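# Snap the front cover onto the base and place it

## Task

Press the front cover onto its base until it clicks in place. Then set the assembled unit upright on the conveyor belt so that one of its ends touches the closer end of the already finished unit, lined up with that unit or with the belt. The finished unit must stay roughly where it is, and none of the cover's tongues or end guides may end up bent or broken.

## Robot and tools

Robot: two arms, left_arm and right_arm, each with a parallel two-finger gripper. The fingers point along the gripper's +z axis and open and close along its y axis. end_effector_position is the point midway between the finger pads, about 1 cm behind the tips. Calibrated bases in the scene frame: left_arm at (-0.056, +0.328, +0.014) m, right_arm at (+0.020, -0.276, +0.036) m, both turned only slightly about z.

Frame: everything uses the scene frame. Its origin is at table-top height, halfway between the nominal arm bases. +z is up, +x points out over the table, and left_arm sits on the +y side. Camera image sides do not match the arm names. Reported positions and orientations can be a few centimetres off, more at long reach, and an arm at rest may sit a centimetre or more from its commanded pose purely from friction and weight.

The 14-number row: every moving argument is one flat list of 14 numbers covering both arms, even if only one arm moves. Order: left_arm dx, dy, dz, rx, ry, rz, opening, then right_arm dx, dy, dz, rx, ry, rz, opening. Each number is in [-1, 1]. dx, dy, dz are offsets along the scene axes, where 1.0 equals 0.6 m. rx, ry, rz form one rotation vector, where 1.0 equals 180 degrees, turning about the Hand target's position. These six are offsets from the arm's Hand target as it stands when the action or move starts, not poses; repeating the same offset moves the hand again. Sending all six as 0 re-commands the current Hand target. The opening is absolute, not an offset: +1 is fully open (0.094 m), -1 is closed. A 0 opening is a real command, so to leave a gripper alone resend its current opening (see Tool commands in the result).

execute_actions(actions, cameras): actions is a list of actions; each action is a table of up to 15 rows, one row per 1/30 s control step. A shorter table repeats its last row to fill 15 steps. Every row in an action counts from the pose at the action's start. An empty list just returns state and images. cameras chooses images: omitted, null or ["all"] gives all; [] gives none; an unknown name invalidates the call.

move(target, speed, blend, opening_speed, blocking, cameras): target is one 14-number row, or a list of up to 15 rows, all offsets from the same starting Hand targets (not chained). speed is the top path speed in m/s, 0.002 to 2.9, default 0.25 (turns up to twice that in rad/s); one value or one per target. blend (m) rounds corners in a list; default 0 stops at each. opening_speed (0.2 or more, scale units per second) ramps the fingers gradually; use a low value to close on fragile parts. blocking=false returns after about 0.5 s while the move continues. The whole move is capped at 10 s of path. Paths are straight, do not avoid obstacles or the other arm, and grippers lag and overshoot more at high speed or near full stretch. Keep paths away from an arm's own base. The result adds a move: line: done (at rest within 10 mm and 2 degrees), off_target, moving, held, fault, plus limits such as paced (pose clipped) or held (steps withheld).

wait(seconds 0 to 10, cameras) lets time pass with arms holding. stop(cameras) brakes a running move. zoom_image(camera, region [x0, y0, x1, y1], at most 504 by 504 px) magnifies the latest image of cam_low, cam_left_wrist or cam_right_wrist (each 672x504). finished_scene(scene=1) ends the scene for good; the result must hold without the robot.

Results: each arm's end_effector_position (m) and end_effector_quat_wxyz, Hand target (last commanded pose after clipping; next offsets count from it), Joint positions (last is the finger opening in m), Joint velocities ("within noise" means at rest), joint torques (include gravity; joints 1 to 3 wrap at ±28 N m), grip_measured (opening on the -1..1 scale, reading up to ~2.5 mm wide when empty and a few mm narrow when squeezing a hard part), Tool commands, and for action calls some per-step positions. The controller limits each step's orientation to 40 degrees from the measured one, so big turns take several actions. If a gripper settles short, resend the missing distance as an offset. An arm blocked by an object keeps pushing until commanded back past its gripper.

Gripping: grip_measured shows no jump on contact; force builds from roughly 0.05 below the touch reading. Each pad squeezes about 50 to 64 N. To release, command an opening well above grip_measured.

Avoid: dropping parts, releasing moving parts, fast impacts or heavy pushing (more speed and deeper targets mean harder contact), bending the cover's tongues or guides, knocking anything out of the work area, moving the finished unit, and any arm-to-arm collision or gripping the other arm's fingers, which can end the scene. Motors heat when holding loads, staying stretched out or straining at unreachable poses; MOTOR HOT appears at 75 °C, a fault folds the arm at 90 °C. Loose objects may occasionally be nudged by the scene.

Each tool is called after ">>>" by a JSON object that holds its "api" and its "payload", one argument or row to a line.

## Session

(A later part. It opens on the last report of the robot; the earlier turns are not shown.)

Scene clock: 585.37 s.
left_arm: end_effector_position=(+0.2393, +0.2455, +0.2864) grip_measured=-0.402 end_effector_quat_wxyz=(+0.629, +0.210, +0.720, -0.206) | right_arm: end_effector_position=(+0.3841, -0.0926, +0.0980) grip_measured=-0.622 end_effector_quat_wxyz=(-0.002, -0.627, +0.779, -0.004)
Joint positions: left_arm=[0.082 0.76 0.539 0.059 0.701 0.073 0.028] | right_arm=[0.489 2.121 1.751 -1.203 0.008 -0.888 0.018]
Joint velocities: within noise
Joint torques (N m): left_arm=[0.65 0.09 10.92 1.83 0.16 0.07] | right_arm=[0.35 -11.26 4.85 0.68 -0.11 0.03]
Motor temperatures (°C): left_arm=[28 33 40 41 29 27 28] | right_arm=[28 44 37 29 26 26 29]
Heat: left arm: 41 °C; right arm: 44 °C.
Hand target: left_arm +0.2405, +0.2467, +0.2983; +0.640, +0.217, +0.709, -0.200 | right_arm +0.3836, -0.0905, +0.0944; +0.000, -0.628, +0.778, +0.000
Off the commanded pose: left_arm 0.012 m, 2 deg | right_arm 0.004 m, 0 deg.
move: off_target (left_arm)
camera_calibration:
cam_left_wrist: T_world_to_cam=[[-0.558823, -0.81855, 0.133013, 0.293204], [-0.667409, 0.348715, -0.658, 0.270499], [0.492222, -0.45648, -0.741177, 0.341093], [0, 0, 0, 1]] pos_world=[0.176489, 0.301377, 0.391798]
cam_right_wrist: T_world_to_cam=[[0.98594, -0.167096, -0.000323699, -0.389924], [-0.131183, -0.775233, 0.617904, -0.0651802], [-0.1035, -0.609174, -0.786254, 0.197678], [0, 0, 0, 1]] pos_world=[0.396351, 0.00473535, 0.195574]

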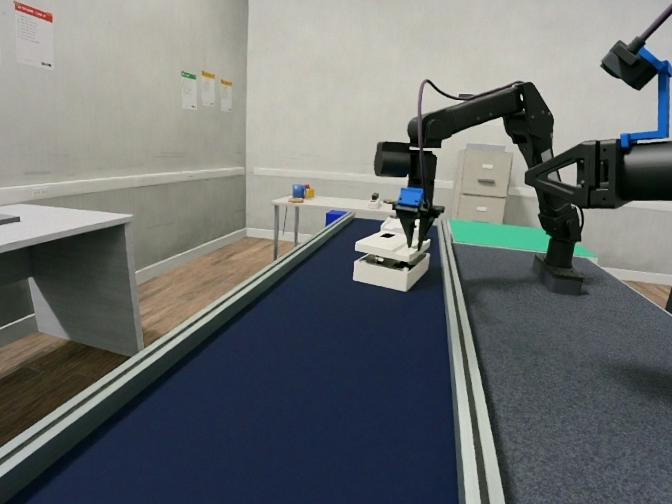

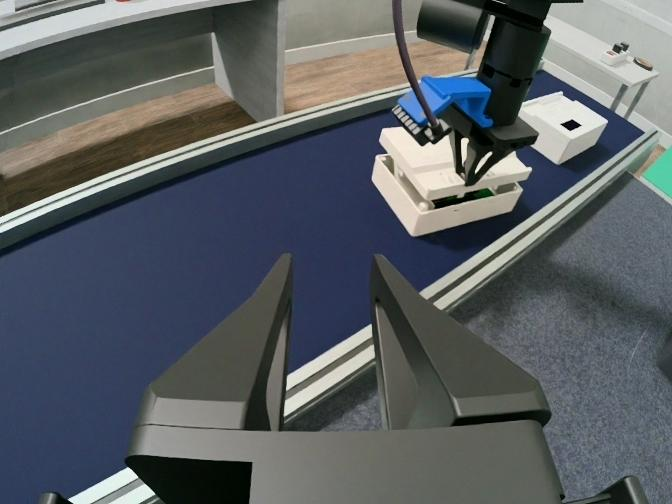

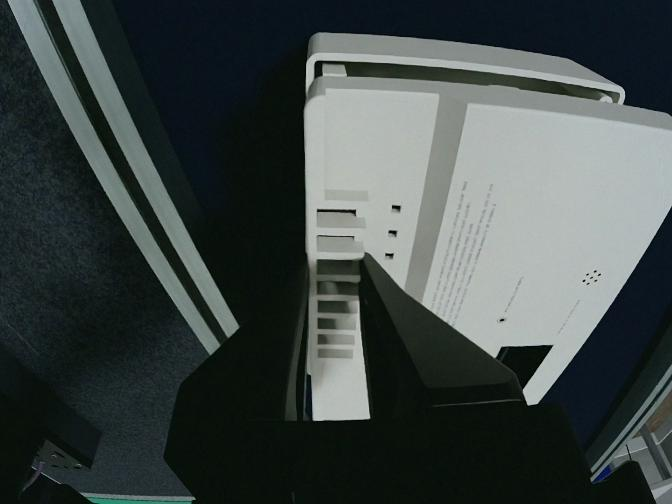

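>>> {"api": "move", "payload": {
  "target": [
    [0,0,0,0,0,0,-0.4, 0,0,-0.025,0,0,0,-1]
  ],
  "speed": 0.05
}}

>>> {"api": "zoom_image", "payload": {
  "camera": "cam_right_wrist",
  "region": [290, 0, 430, 120]
}}

>>> {"api": "zoom_image", "payload": {
  "camera": "cam_left_wrist",
  "region": [360, 120, 540, 250]
}}

>>> {"api": "zoom_image", "payload": {
  "camera": "cam_low",
  "region": [345, 225, 440, 295]
}}

Scene clock: 596.40 s.
left_arm: end_effector_position=(+0.2393, +0.2455, +0.2864) grip_measured=-0.402 end_effector_quat_wxyz=(+0.629, +0.210, +0.720, -0.206) | right_arm: end_effector_position=(+0.3831, -0.0931, +0.0875) grip_measured=-0.622 end_effector_quat_wxyz=(-0.001, -0.627, +0.779, -0.004)
Joint positions: left_arm=[0.082 0.76 0.539 0.059 0.701 0.073 0.028] | right_arm=[0.489 2.121 1.709 -1.159 0.008 -0.888 0.018]
Joint velocities: within noise
Joint torques (N m): left_arm=[0.66 0.1 10.92 1.82 0.16 0.07] | right_arm=[0.32 -10.56 4.7 0.82 -0.1 0.03]
Motor temperatures (°C): left_arm=[28 33 41 41 29 27 28] | right_arm=[28 44 36 28 26 26 29]
Heat: left arm: 41 °C; right arm: 44 °C.
Hand target: left_arm +0.2405, +0.2467, +0.2983; +0.640, +0.217, +0.709, -0.200 | right_arm +0.3836, -0.0905, +0.0794; +0.000, -0.628, +0.778, +0.000
Off the commanded pose: left_arm 0.012 m, 2 deg | right_arm 0.009 m, 0 deg.
move: off_target (left_arm)
camera_calibration:
cam_left_wrist: T_world_to_cam=[[-0.558823, -0.81855, 0.133013, 0.293204], [-0.667409, 0.348715, -0.658, 0.270499], [0.492222, -0.45648, -0.741177, 0.341093], [0, 0, 0, 1]] pos_world=[0.176489, 0.301377, 0.391798]
cam_right_wrist: T_world_to_cam=[[0.985938, -0.167108, 0.00121628, -0.389124], [-0.132249, -0.775782, 0.616986, -0.0588492], [-0.10216, -0.608471, -0.786973, 0.18869], [0, 0, 0, 1]] pos_world=[0.395146, 0.00413253, 0.185276]

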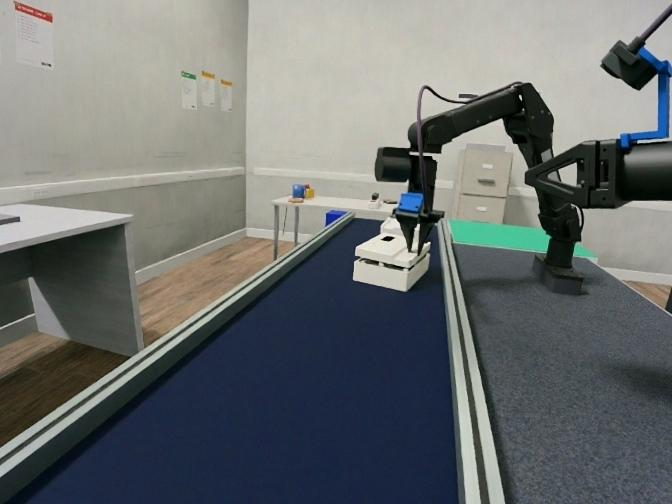

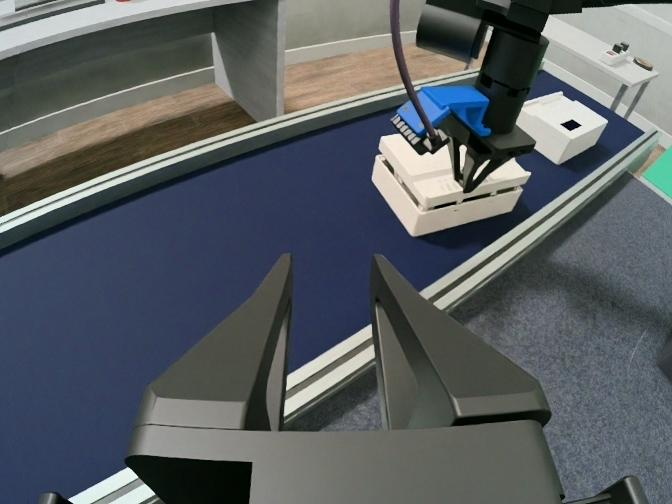

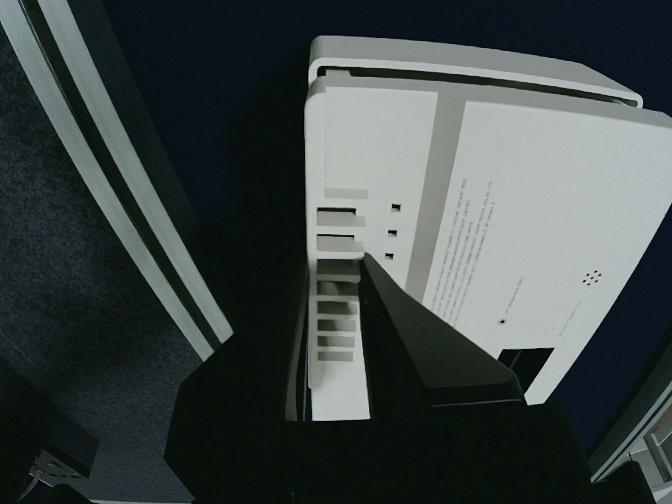

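Scaled by 3.600 from the camera's 672x504 image, which has a finer 960x720 frame.

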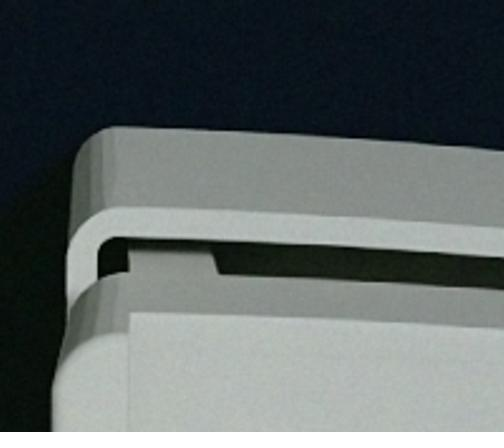

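Scaled by 2.800 from the camera's 672x504 image, which has a finer 960x720 frame.

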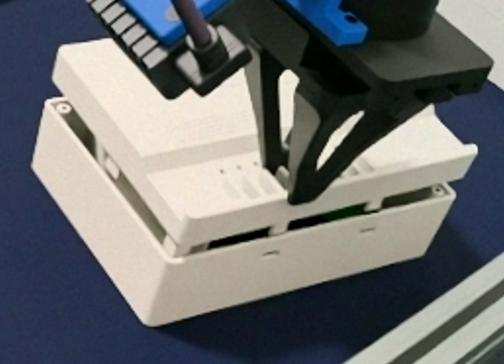

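Scaled by 5.305 from the camera's 672x504 image, which has a finer 960x720 frame.

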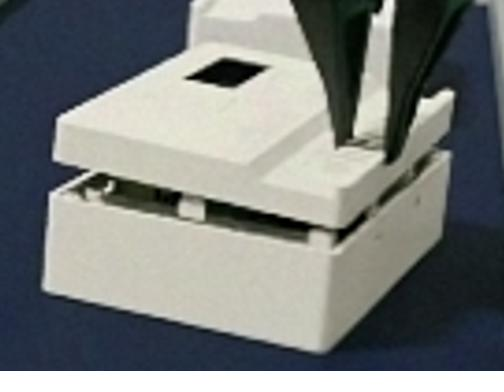

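>>> {"api": "move", "payload": {
  "target": [
    [0,0,0,0,0,0,-0.4, 0.004,-0.005,0.08,0,0,0,-1],
    [0,0,0,0,0,0,-0.4, 0.0045,0.0005,0.009,0,0,0,-1]
  ],
  "speed": 0.06
}}

>>> {"api": "zoom_image", "payload": {
  "camera": "cam_right_wrist",
  "region": [290, 0, 430, 120]
}}

>>> {"api": "zoom_image", "payload": {
  "camera": "cam_left_wrist",
  "region": [360, 120, 540, 250]
}}

>>> {"api": "zoom_image", "payload": {
  "camera": "cam_low",
  "region": [345, 225, 440, 295]
}}

Scene clock: 615.73 s.
left_arm: end_effector_position=(+0.2393, +0.2455, +0.2864) grip_measured=-0.402 end_effector_quat_wxyz=(+0.629, +0.210, +0.720, -0.206) | right_arm: end_effector_position=(+0.3870, -0.0912, +0.0945) grip_measured=-0.622 end_effector_quat_wxyz=(+0.005, -0.627, +0.779, -0.005)
Joint positions: left_arm=[0.082 0.76 0.539 0.059 0.701 0.073 0.028] | right_arm=[0.489 2.121 1.737 -1.174 0.008 -0.889 0.018]
Joint velocities: within noise
Joint torques (N m): left_arm=[0.65 0.09 10.91 1.82 0.16 0.07] | right_arm=[0.09 -10.19 4.88 0.74 -0.09 0.01]
Motor temperatures (°C): left_arm=[28 33 41 41 29 27 28] | right_arm=[28 44 37 28 26 26 30]
Heat: left arm: 41 °C; right arm: 44 °C.
Hand target: left_arm +0.2405, +0.2467, +0.2983; +0.640, +0.217, +0.709, -0.200 | right_arm +0.3863, -0.0902, +0.0848; +0.000, -0.628, +0.778, +0.000
Off the commanded pose: left_arm 0.012 m, 2 deg | right_arm 0.010 m, 1 deg.
move: off_target (left_arm)
camera_calibration:
cam_left_wrist: T_world_to_cam=[[-0.558823, -0.81855, 0.133013, 0.293204], [-0.667409, 0.348715, -0.658, 0.270499], [0.492222, -0.45648, -0.741177, 0.341093], [0, 0, 0, 1]] pos_world=[0.176489, 0.301377, 0.391798]
cam_right_wrist: T_world_to_cam=[[0.98592, -0.166792, 0.0118907, -0.393678], [-0.139187, -0.779176, 0.611156, -0.058205], [-0.0926707, -0.604206, -0.791421, 0.192863], [0, 0, 0, 1]] pos_world=[0.397907, 0.00551487, 0.192889]

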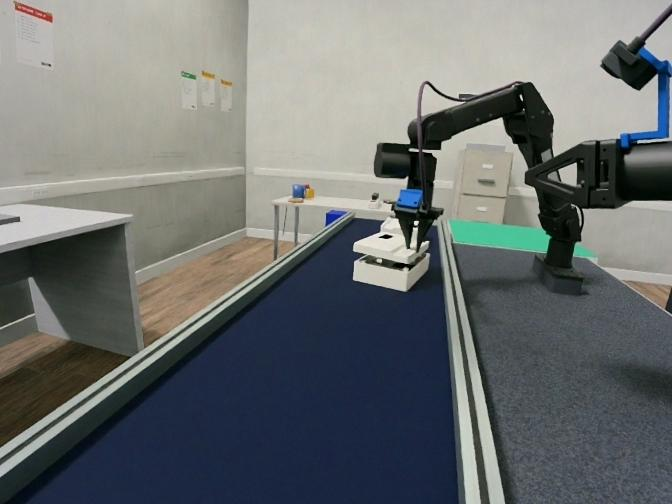

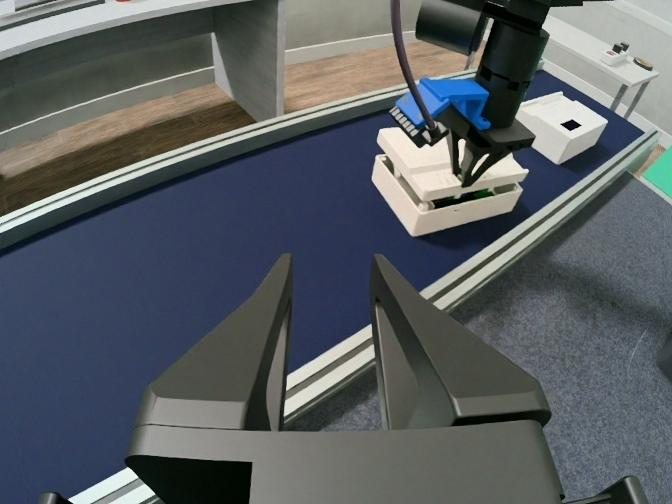

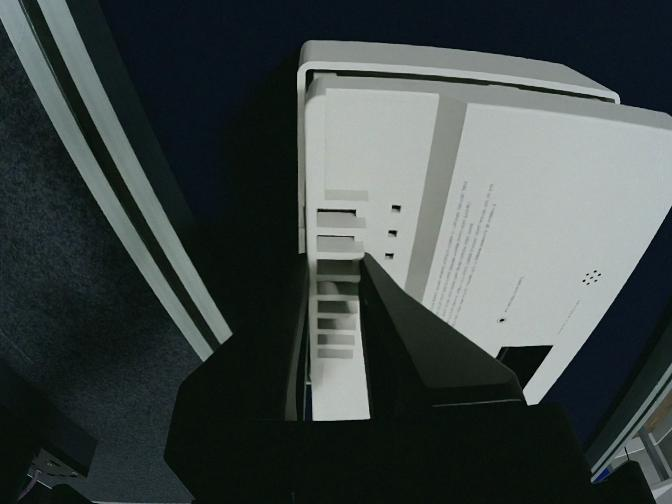

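Scaled by 3.600 from the camera's 672x504 image, which has a finer 960x720 frame.

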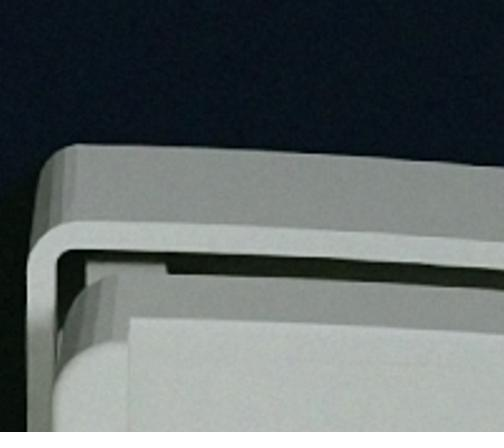

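Scaled by 2.800 from the camera's 672x504 image, which has a finer 960x720 frame.

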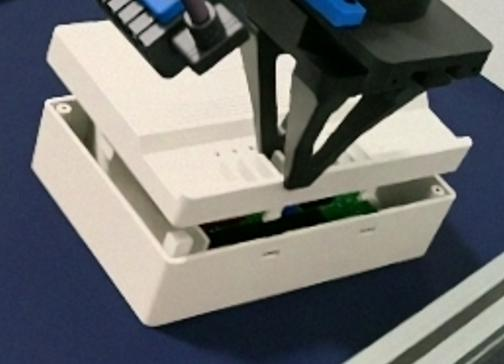

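Scaled by 5.305 from the camera's 672x504 image, which has a finer 960x720 frame.

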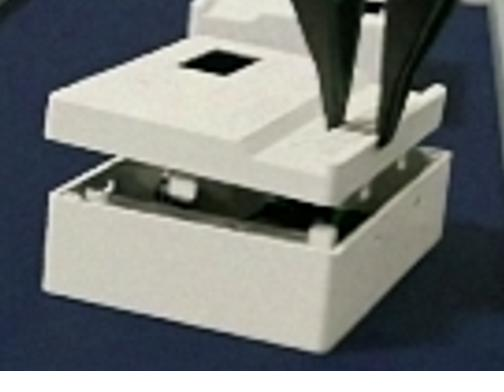

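>>> {"api": "move", "payload": {
  "target": [
    [0,0,0,0,0,0,-0.4, -0.002,-0.001,-0.022,0,0,0,-1]
  ],
  "speed": 0.05
}}

>>> {"api": "zoom_image", "payload": {
  "camera": "cam_right_wrist",
  "region": [290, 0, 430, 120]
}}

>>> {"api": "zoom_image", "payload": {
  "camera": "cam_left_wrist",
  "region": [360, 120, 540, 250]
}}

>>> {"api": "zoom_image", "payload": {
  "camera": "cam_low",
  "region": [345, 225, 440, 295]
}}

Scene clock: 622.50 s.
left_arm: end_effector_position=(+0.2393, +0.2455, +0.2864) grip_measured=-0.402 end_effector_quat_wxyz=(+0.629, +0.210, +0.720, -0.206) | right_arm: end_effector_position=(+0.3856, -0.0919, +0.0834) grip_measured=-0.622 end_effector_quat_wxyz=(+0.006, -0.627, +0.779, -0.006)
Joint positions: left_arm=[0.082 0.76 0.539 0.059 0.701 0.073 0.028] | right_arm=[0.489 2.121 1.692 -1.128 0.008 -0.889 0.018]
Joint velocities: within noise
Joint torques (N m): left_arm=[0.66 0.1 10.92 1.82 0.16 0.07] | right_arm=[0.09 -9.84 4.77 0.78 -0.1 0.01]
Motor temperatures (°C): left_arm=[28 33 41 41 29 27 28] | right_arm=[28 43 37 28 26 26 30]
Heat: left arm: 41 °C; right arm: 43 °C.
Hand target: left_arm +0.2405, +0.2467, +0.2983; +0.640, +0.217, +0.709, -0.200 | right_arm +0.3851, -0.0908, +0.0716; +0.000, -0.628, +0.778, +0.000
Off the commanded pose: left_arm 0.012 m, 2 deg | right_arm 0.012 m, 1 deg.
move: off_target (left_arm, right_arm)
camera_calibration:
cam_left_wrist: T_world_to_cam=[[-0.558823, -0.81855, 0.133013, 0.293204], [-0.667409, 0.348715, -0.658, 0.270499], [0.492222, -0.45648, -0.741177, 0.341093], [0, 0, 0, 1]] pos_world=[0.176489, 0.301377, 0.391798]
cam_right_wrist: T_world_to_cam=[[0.985905, -0.166813, 0.0128463, -0.39235], [-0.139844, -0.779486, 0.61061, -0.0518778], [-0.0918444, -0.6038, -0.791827, 0.18334], [0, 0, 0, 1]] pos_world=[0.396404, 0.00481326, 0.181891]

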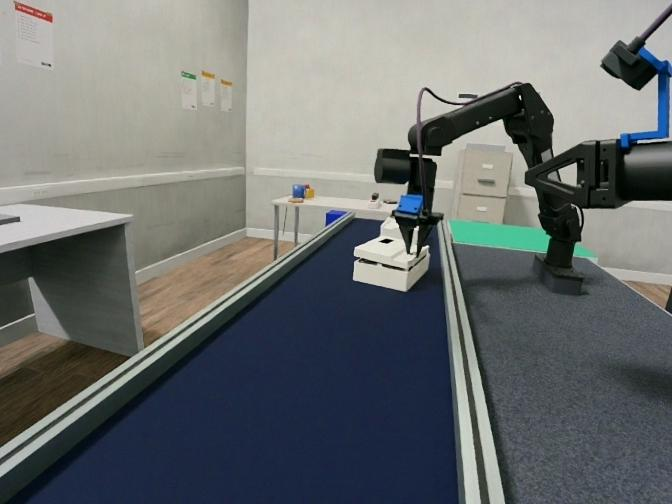

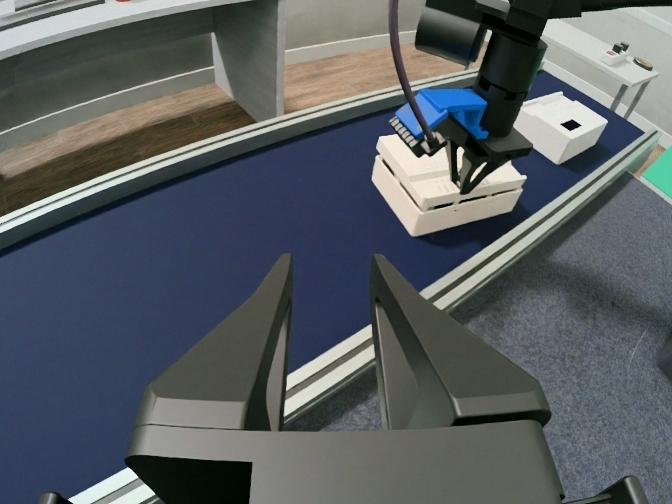

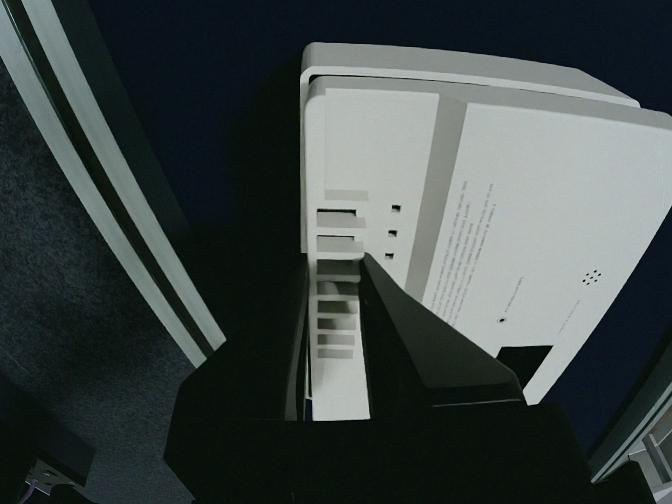

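Scaled by 3.600 from the camera's 672x504 image, which has a finer 960x720 frame.

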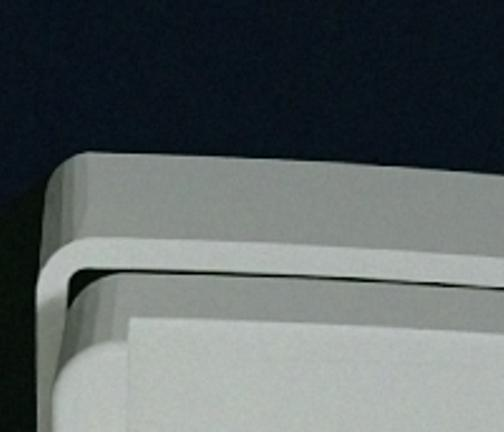

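Scaled by 2.800 from the camera's 672x504 image, which has a finer 960x720 frame.

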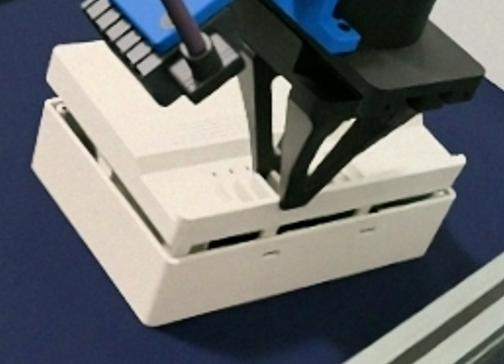

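Scaled by 5.305 from the camera's 672x504 image, which has a finer 960x720 frame.

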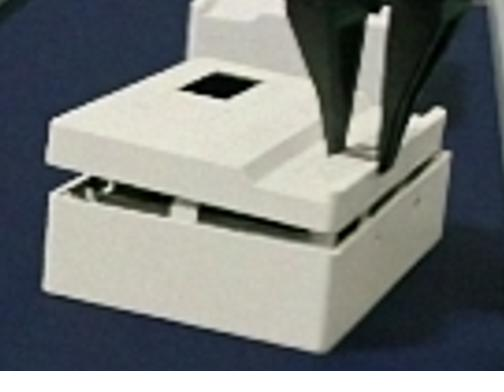

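>>> {"api": "move", "payload": {
  "target": [
    [0,0,0,0,0,0,-0.4, -0.0035,-0.0005,-0.012,0,0,0,-1]
  ],
  "speed": 0.04
}}

>>> {"api": "zoom_image", "payload": {
  "camera": "cam_right_wrist",
  "region": [290, 0, 430, 120]
}}

>>> {"api": "zoom_image", "payload": {
  "camera": "cam_left_wrist",
  "region": [360, 120, 540, 250]
}}

>>> {"api": "zoom_image", "payload": {
  "camera": "cam_low",
  "region": [345, 225, 440, 295]
}}

Scene clock: 630.67 s.
left_arm: end_effector_position=(+0.2393, +0.2455, +0.2864) grip_measured=-0.402 end_effector_quat_wxyz=(+0.629, +0.210, +0.720, -0.206) | right_arm: end_effector_position=(+0.3860, -0.0937, +0.0781) grip_measured=-0.622 end_effector_quat_wxyz=(+0.006, -0.627, +0.779, -0.011)
Joint positions: left_arm=[0.082 0.76 0.539 0.059 0.701 0.073 0.028] | right_arm=[0.489 2.121 1.671 -1.104 0.018 -0.888 0.018]
Joint velocities: within noise
Joint torques (N m): left_arm=[0.66 0.09 10.92 1.82 0.16 0.07] | right_arm=[0.25 -9.89 4.12 0.85 -0.19 0.02]
Motor temperatures (°C): left_arm=[28 33 41 41 29 27 28] | right_arm=[28 43 37 28 26 26 30]
Heat: left arm: 41 °C; right arm: 43 °C.
Hand target: left_arm +0.2405, +0.2467, +0.2983; +0.640, +0.217, +0.709, -0.200 | right_arm +0.3829, -0.0911, +0.0644; +0.000, -0.628, +0.778, +0.000
Off the commanded pose: left_arm 0.012 m, 2 deg | right_arm 0.014 m, 1 deg.
move: off_target (left_arm, right_arm)
camera_calibration:
cam_left_wrist: T_world_to_cam=[[-0.558823, -0.81855, 0.133013, 0.293204], [-0.667409, 0.348715, -0.658, 0.270499], [0.492222, -0.45648, -0.741177, 0.341093], [0, 0, 0, 1]] pos_world=[0.176489, 0.301377, 0.391798]
cam_right_wrist: T_world_to_cam=[[0.985636, -0.167583, 0.0209242, -0.393649], [-0.144785, -0.774696, 0.615535, -0.0480321], [-0.0869432, -0.609723, -0.787832, 0.175354], [0, 0, 0, 1]] pos_world=[0.396286, 0.00373819, 0.175952]

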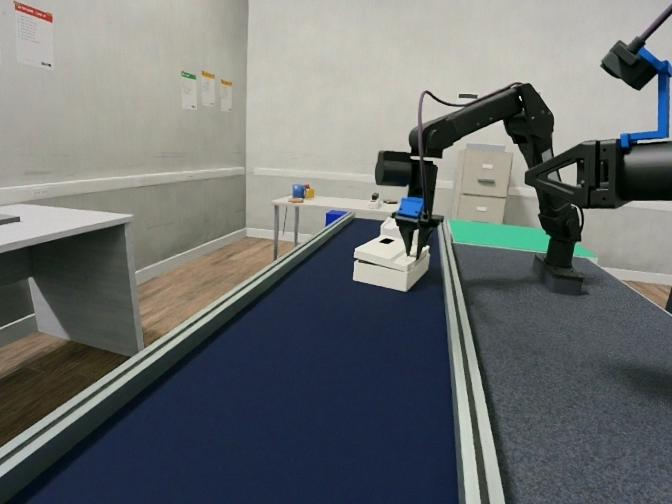

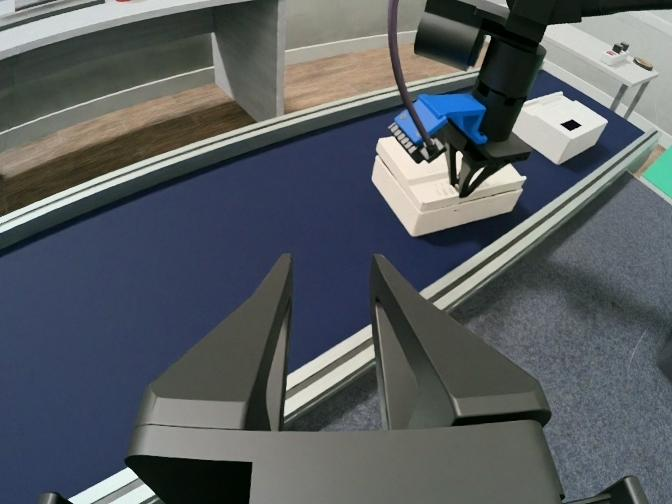

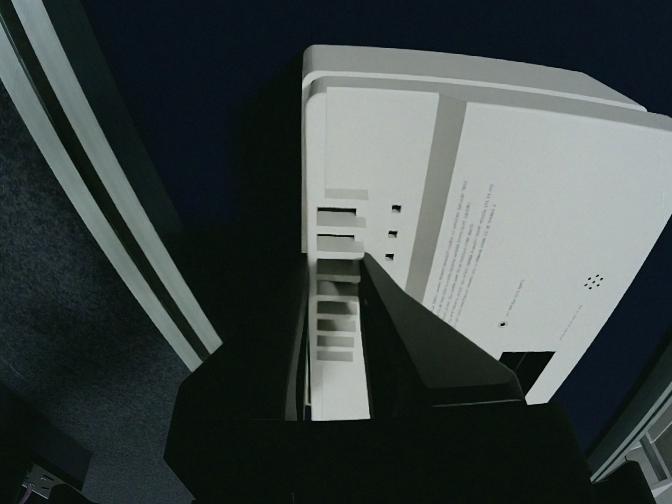

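Scaled by 3.600 from the camera's 672x504 image, which has a finer 960x720 frame.

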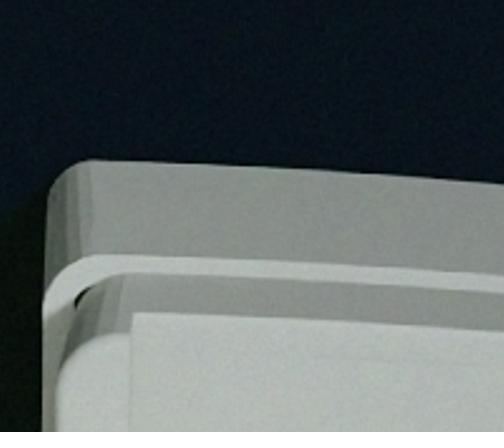

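Scaled by 2.800 from the camera's 672x504 image, which has a finer 960x720 frame.

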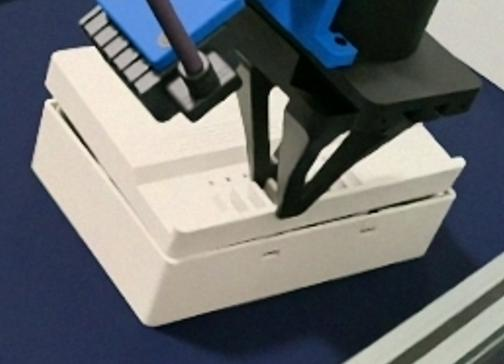

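Scaled by 5.305 from the camera's 672x504 image, which has a finer 960x720 frame.

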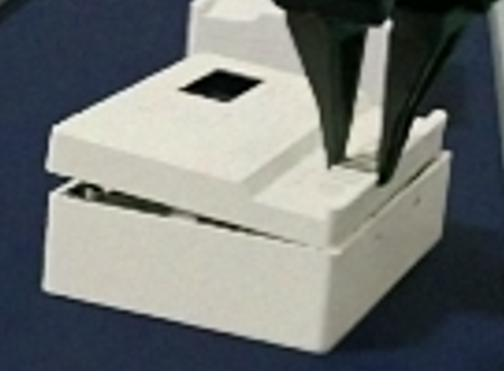

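>>> {"api": "move", "payload": {
  "target": [
    [0,0,0,0,0,0,-0.4, -0.0005,0.002,-0.02,0,0,0,-1]
  ],
  "speed": 0.04
}}

>>> {"api": "zoom_image", "payload": {
  "camera": "cam_right_wrist",
  "region": [290, 0, 430, 120]
}}

>>> {"api": "zoom_image", "payload": {
  "camera": "cam_left_wrist",
  "region": [360, 120, 540, 250]
}}

>>> {"api": "zoom_image", "payload": {
  "camera": "cam_low",
  "region": [345, 225, 440, 295]
}}

Scene clock: 634.90 s.
left_arm: end_effector_position=(+0.2393, +0.2455, +0.2864) grip_measured=-0.402 end_effector_quat_wxyz=(+0.629, +0.210, +0.720, -0.206) | right_arm: end_effector_position=(+0.3860, -0.0938, +0.0771) grip_measured=-0.622 end_effector_quat_wxyz=(+0.008, -0.626, +0.779, -0.011)
Joint positions: left_arm=[0.082 0.76 0.539 0.059 0.701 0.073 0.028] | right_arm=[0.489 2.118 1.661 -1.094 0.019 -0.886 0.018]
Joint velocities: within noise
Joint torques (N m): left_arm=[0.66 0.1 10.91 1.82 0.17 0.07] | right_arm=[0.54 -8.83 2.76 1.2 -0.19 0.03]
Motor temperatures (°C): left_arm=[28 33 41 41 29 27 28] | right_arm=[28 43 36 28 26 26 30]
Heat: left arm: 41 °C; right arm: 43 °C.
Hand target: left_arm +0.2405, +0.2467, +0.2982; +0.640, +0.217, +0.709, -0.200 | right_arm +0.3827, -0.0899, +0.0524; +0.000, -0.628, +0.778, +0.000
Off the commanded pose: left_arm 0.012 m, 2 deg | right_arm 0.025 m, 2 deg.
move: off_target (left_arm, right_arm)
camera_calibration:
cam_left_wrist: T_world_to_cam=[[-0.558823, -0.81855, 0.133013, 0.293204], [-0.667409, 0.348715, -0.658, 0.270499], [0.492222, -0.45648, -0.741177, 0.341093], [0, 0, 0, 1]] pos_world=[0.176489, 0.301377, 0.391798]
cam_right_wrist: T_world_to_cam=[[0.985227, -0.169502, 0.0244487, -0.393832], [-0.148628, -0.77537, 0.613768, -0.0459868], [-0.0850782, -0.608334, -0.789108, 0.173995], [0, 0, 0, 1]] pos_world=[0.395982, 0.00343504, 0.175155]

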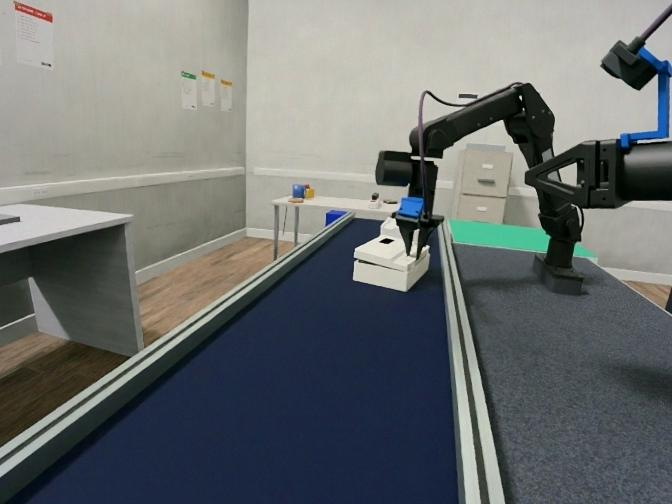

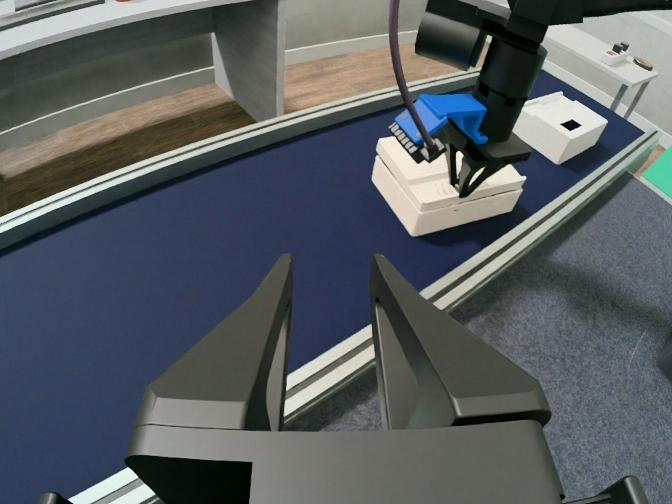

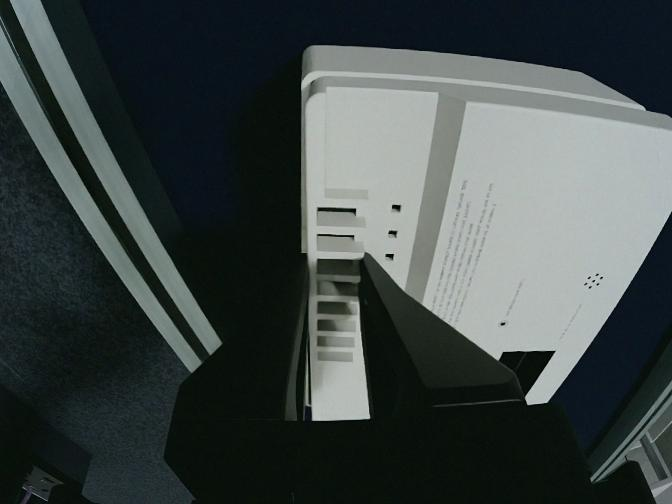

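Scaled by 3.600 from the camera's 672x504 image, which has a finer 960x720 frame.

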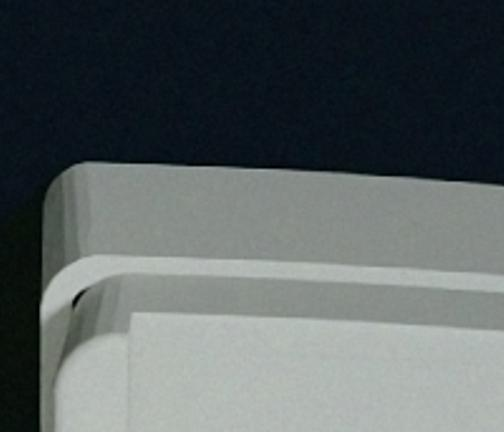

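Scaled by 2.800 from the camera's 672x504 image, which has a finer 960x720 frame.

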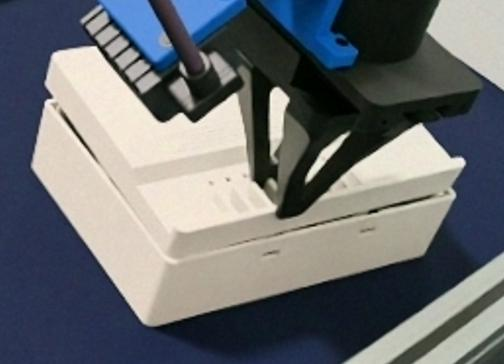

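Scaled by 5.305 from the camera's 672x504 image, which has a finer 960x720 frame.

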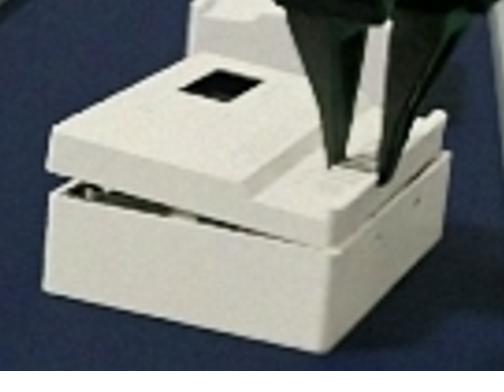

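>>> {"api": "move", "payload": {
  "target": [
    [0,0,0,0,0,0,-0.4, -0.003,-0.002,0.06,0,0,0,-1],
    [0,0,0,0,0,0,-0.4, -0.0015,-0.001,0.024,0,0,0,-1]
  ],
  "speed": 0.04
}}

>>> {"api": "zoom_image", "payload": {
  "camera": "cam_right_wrist",
  "region": [290, 0, 430, 120]
}}

>>> {"api": "zoom_image", "payload": {
  "camera": "cam_low",
  "region": [345, 225, 440, 295]
}}

Scene clock: 641.87 s.
left_arm: end_effector_position=(+0.2393, +0.2455, +0.2864) grip_measured=-0.402 end_effector_quat_wxyz=(+0.629, +0.210, +0.720, -0.206) | right_arm: end_effector_position=(+0.3851, -0.0942, +0.0791) grip_measured=-0.622 end_effector_quat_wxyz=(+0.006, -0.626, +0.779, -0.011)
Joint positions: left_arm=[0.082 0.76 0.539 0.059 0.701 0.073 0.028] | right_arm=[0.489 2.117 1.668 -1.106 0.019 -0.886 0.018]
Joint velocities: within noise
Joint torques (N m): left_arm=[0.66 0.1 10.92 1.82 0.16 0.07] | right_arm=[0.53 -9.89 4.42 0.79 -0.19 0.03]
Motor temperatures (°C): left_arm=[28 33 41 41 29 27 28] | right_arm=[28 44 36 28 26 26 30]
Heat: left arm: 41 °C; right arm: 44 °C.
Hand target: left_arm +0.2405, +0.2467, +0.2982; +0.640, +0.217, +0.709, -0.200 | right_arm +0.3818, -0.0905, +0.0667; +0.000, -0.628, +0.778, +0.000
Off the commanded pose: left_arm 0.012 m, 2 deg | right_arm 0.013 m, 1 deg.
move: off_target (left_arm, right_arm)
camera_calibration:
cam_left_wrist: T_world_to_cam=[[-0.558823, -0.81855, 0.133013, 0.293204], [-0.667409, 0.348715, -0.658, 0.270499], [0.492222, -0.45648, -0.741177, 0.341093], [0, 0, 0, 1]] pos_world=[0.176489, 0.301377, 0.391798]
cam_right_wrist: T_world_to_cam=[[0.985315, -0.169474, 0.0208143, -0.392818], [-0.146156, -0.774093, 0.615969, -0.0486206], [-0.0882787, -0.609966, -0.787495, 0.176159], [0, 0, 0, 1]] pos_world=[0.395495, 0.00324159, 0.17685]

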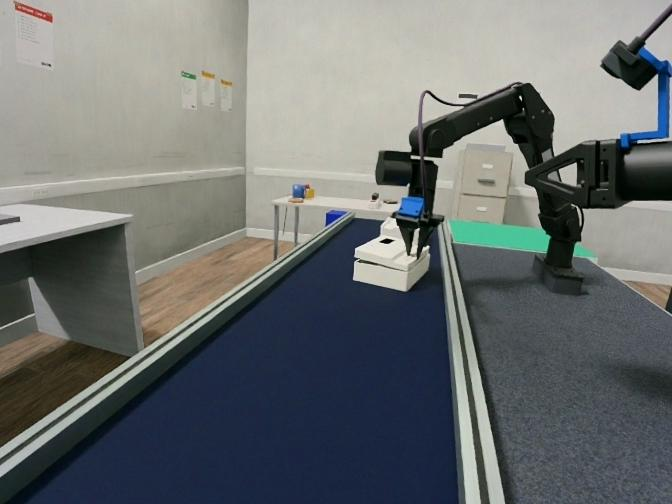

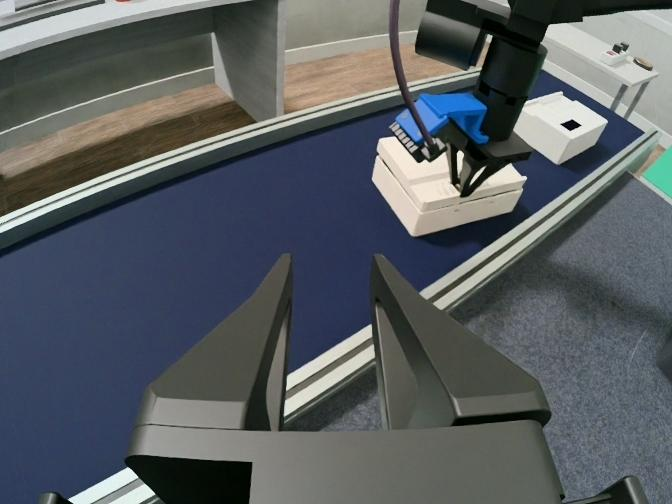

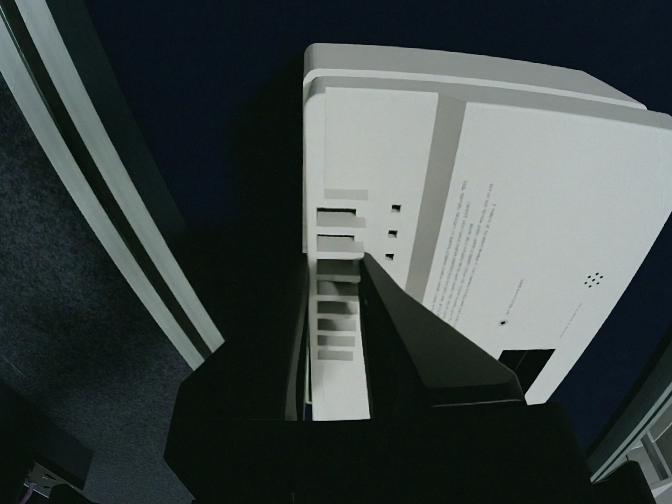

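Scaled by 3.600 from the camera's 672x504 image, which has a finer 960x720 frame.

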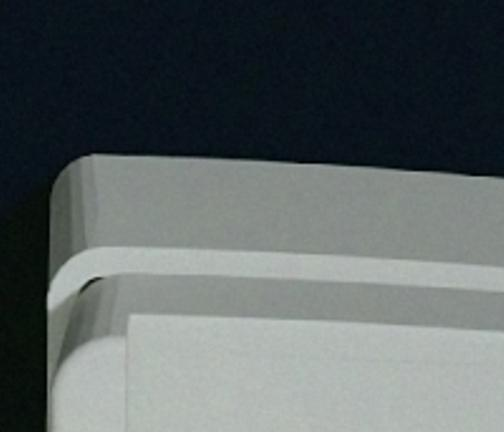

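Scaled by 5.305 from the camera's 672x504 image, which has a finer 960x720 frame.

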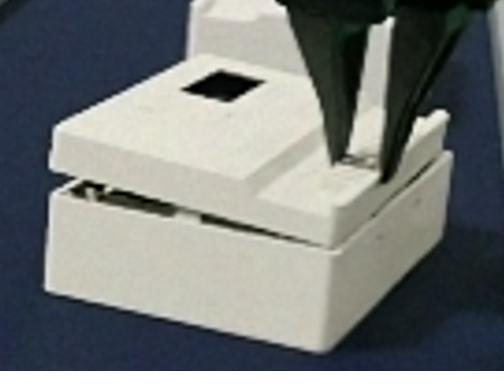

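>>> {"api": "move", "payload": {
  "target": [
    [0,0,0,0,0,0,-0.4, 0.001,0.001,-0.03,0,0,0,-1]
  ],
  "speed": 0.04
}}

>>> {"api": "zoom_image", "payload": {
  "camera": "cam_left_wrist",
  "region": [360, 120, 540, 250]
}}

>>> {"api": "zoom_image", "payload": {
  "camera": "cam_low",
  "region": [345, 225, 440, 295]
}}

Scene clock: 651.87 s.
left_arm: end_effector_position=(+0.2393, +0.2455, +0.2864) grip_measured=-0.402 end_effector_quat_wxyz=(+0.629, +0.210, +0.720, -0.206) | right_arm: end_effector_position=(+0.3851, -0.0943, +0.0769) grip_measured=-0.622 end_effector_quat_wxyz=(+0.009, -0.626, +0.779, -0.012)
Joint positions: left_arm=[0.082 0.76 0.539 0.059 0.701 0.073 0.028] | right_arm=[0.489 2.113 1.652 -1.088 0.019 -0.886 0.018]
Joint velocities: within noise
Joint torques (N m): left_arm=[0.64 0.1 10.92 1.82 0.17 0.06] | right_arm=[0.57 -8.29 2.61 1.28 -0.19 0.04]
Motor temperatures (°C): left_arm=[28 33 41 41 29 27 27] | right_arm=[28 45 36 28 26 26 30]
Heat: left arm: 41 °C; right arm: 45 °C.
Hand target: left_arm +0.2405, +0.2467, +0.2982; +0.640, +0.217, +0.709, -0.200 | right_arm +0.3823, -0.0899, +0.0487; +0.000, -0.628, +0.778, +0.000
Off the commanded pose: left_arm 0.012 m, 2 deg | right_arm 0.029 m, 2 deg.
move: off_target (left_arm, right_arm)
camera_calibration:
cam_left_wrist: T_world_to_cam=[[-0.558823, -0.81855, 0.133013, 0.293204], [-0.667409, 0.348715, -0.658, 0.270499], [0.492222, -0.45648, -0.741177, 0.341093], [0, 0, 0, 1]] pos_world=[0.176489, 0.301377, 0.391798]
cam_right_wrist: T_world_to_cam=[[0.985183, -0.169506, 0.0261302, -0.393198], [-0.149678, -0.775361, 0.613524, -0.0459431], [-0.0837355, -0.608344, -0.789244, 0.17294], [0, 0, 0, 1]] pos_world=[0.394977, 0.00293509, 0.174953]

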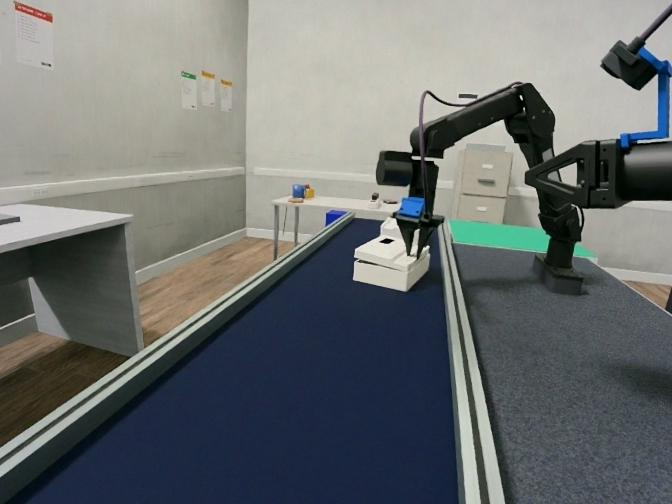

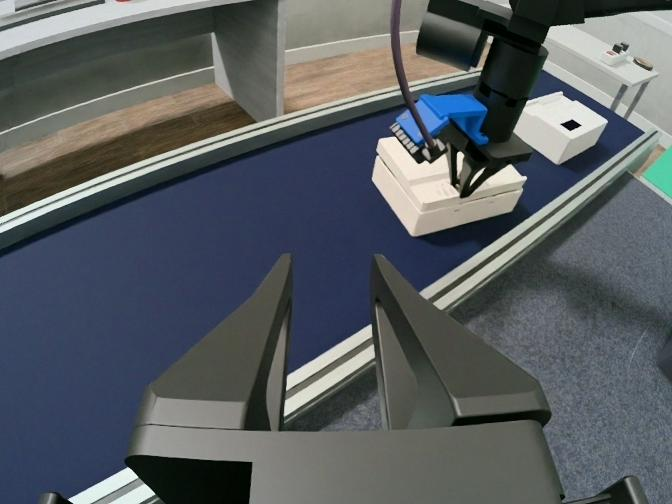

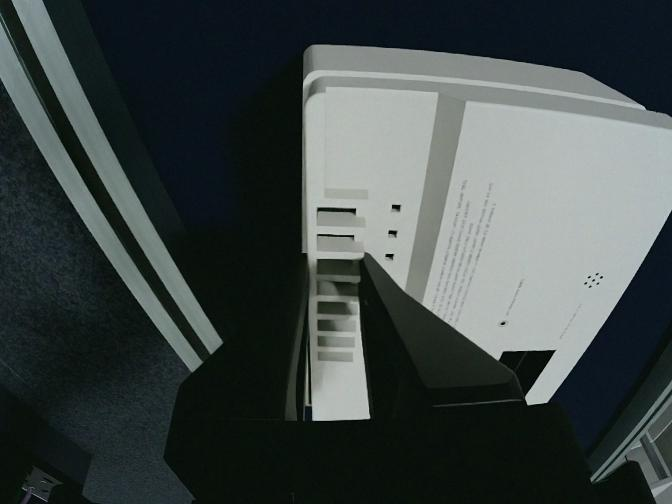

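Scaled by 2.800 from the camera's 672x504 image, which has a finer 960x720 frame.

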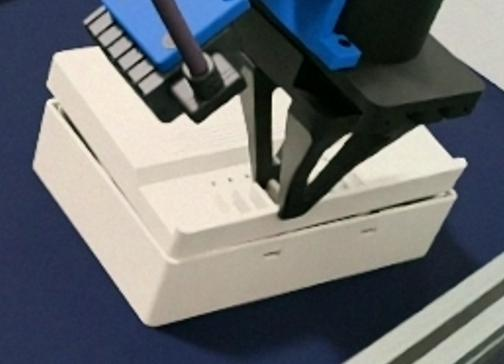

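Scaled by 5.305 from the camera's 672x504 image, which has a finer 960x720 frame.

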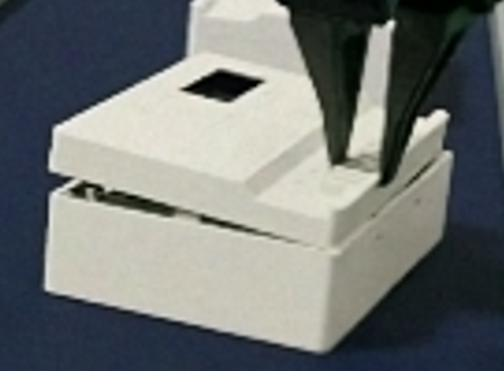

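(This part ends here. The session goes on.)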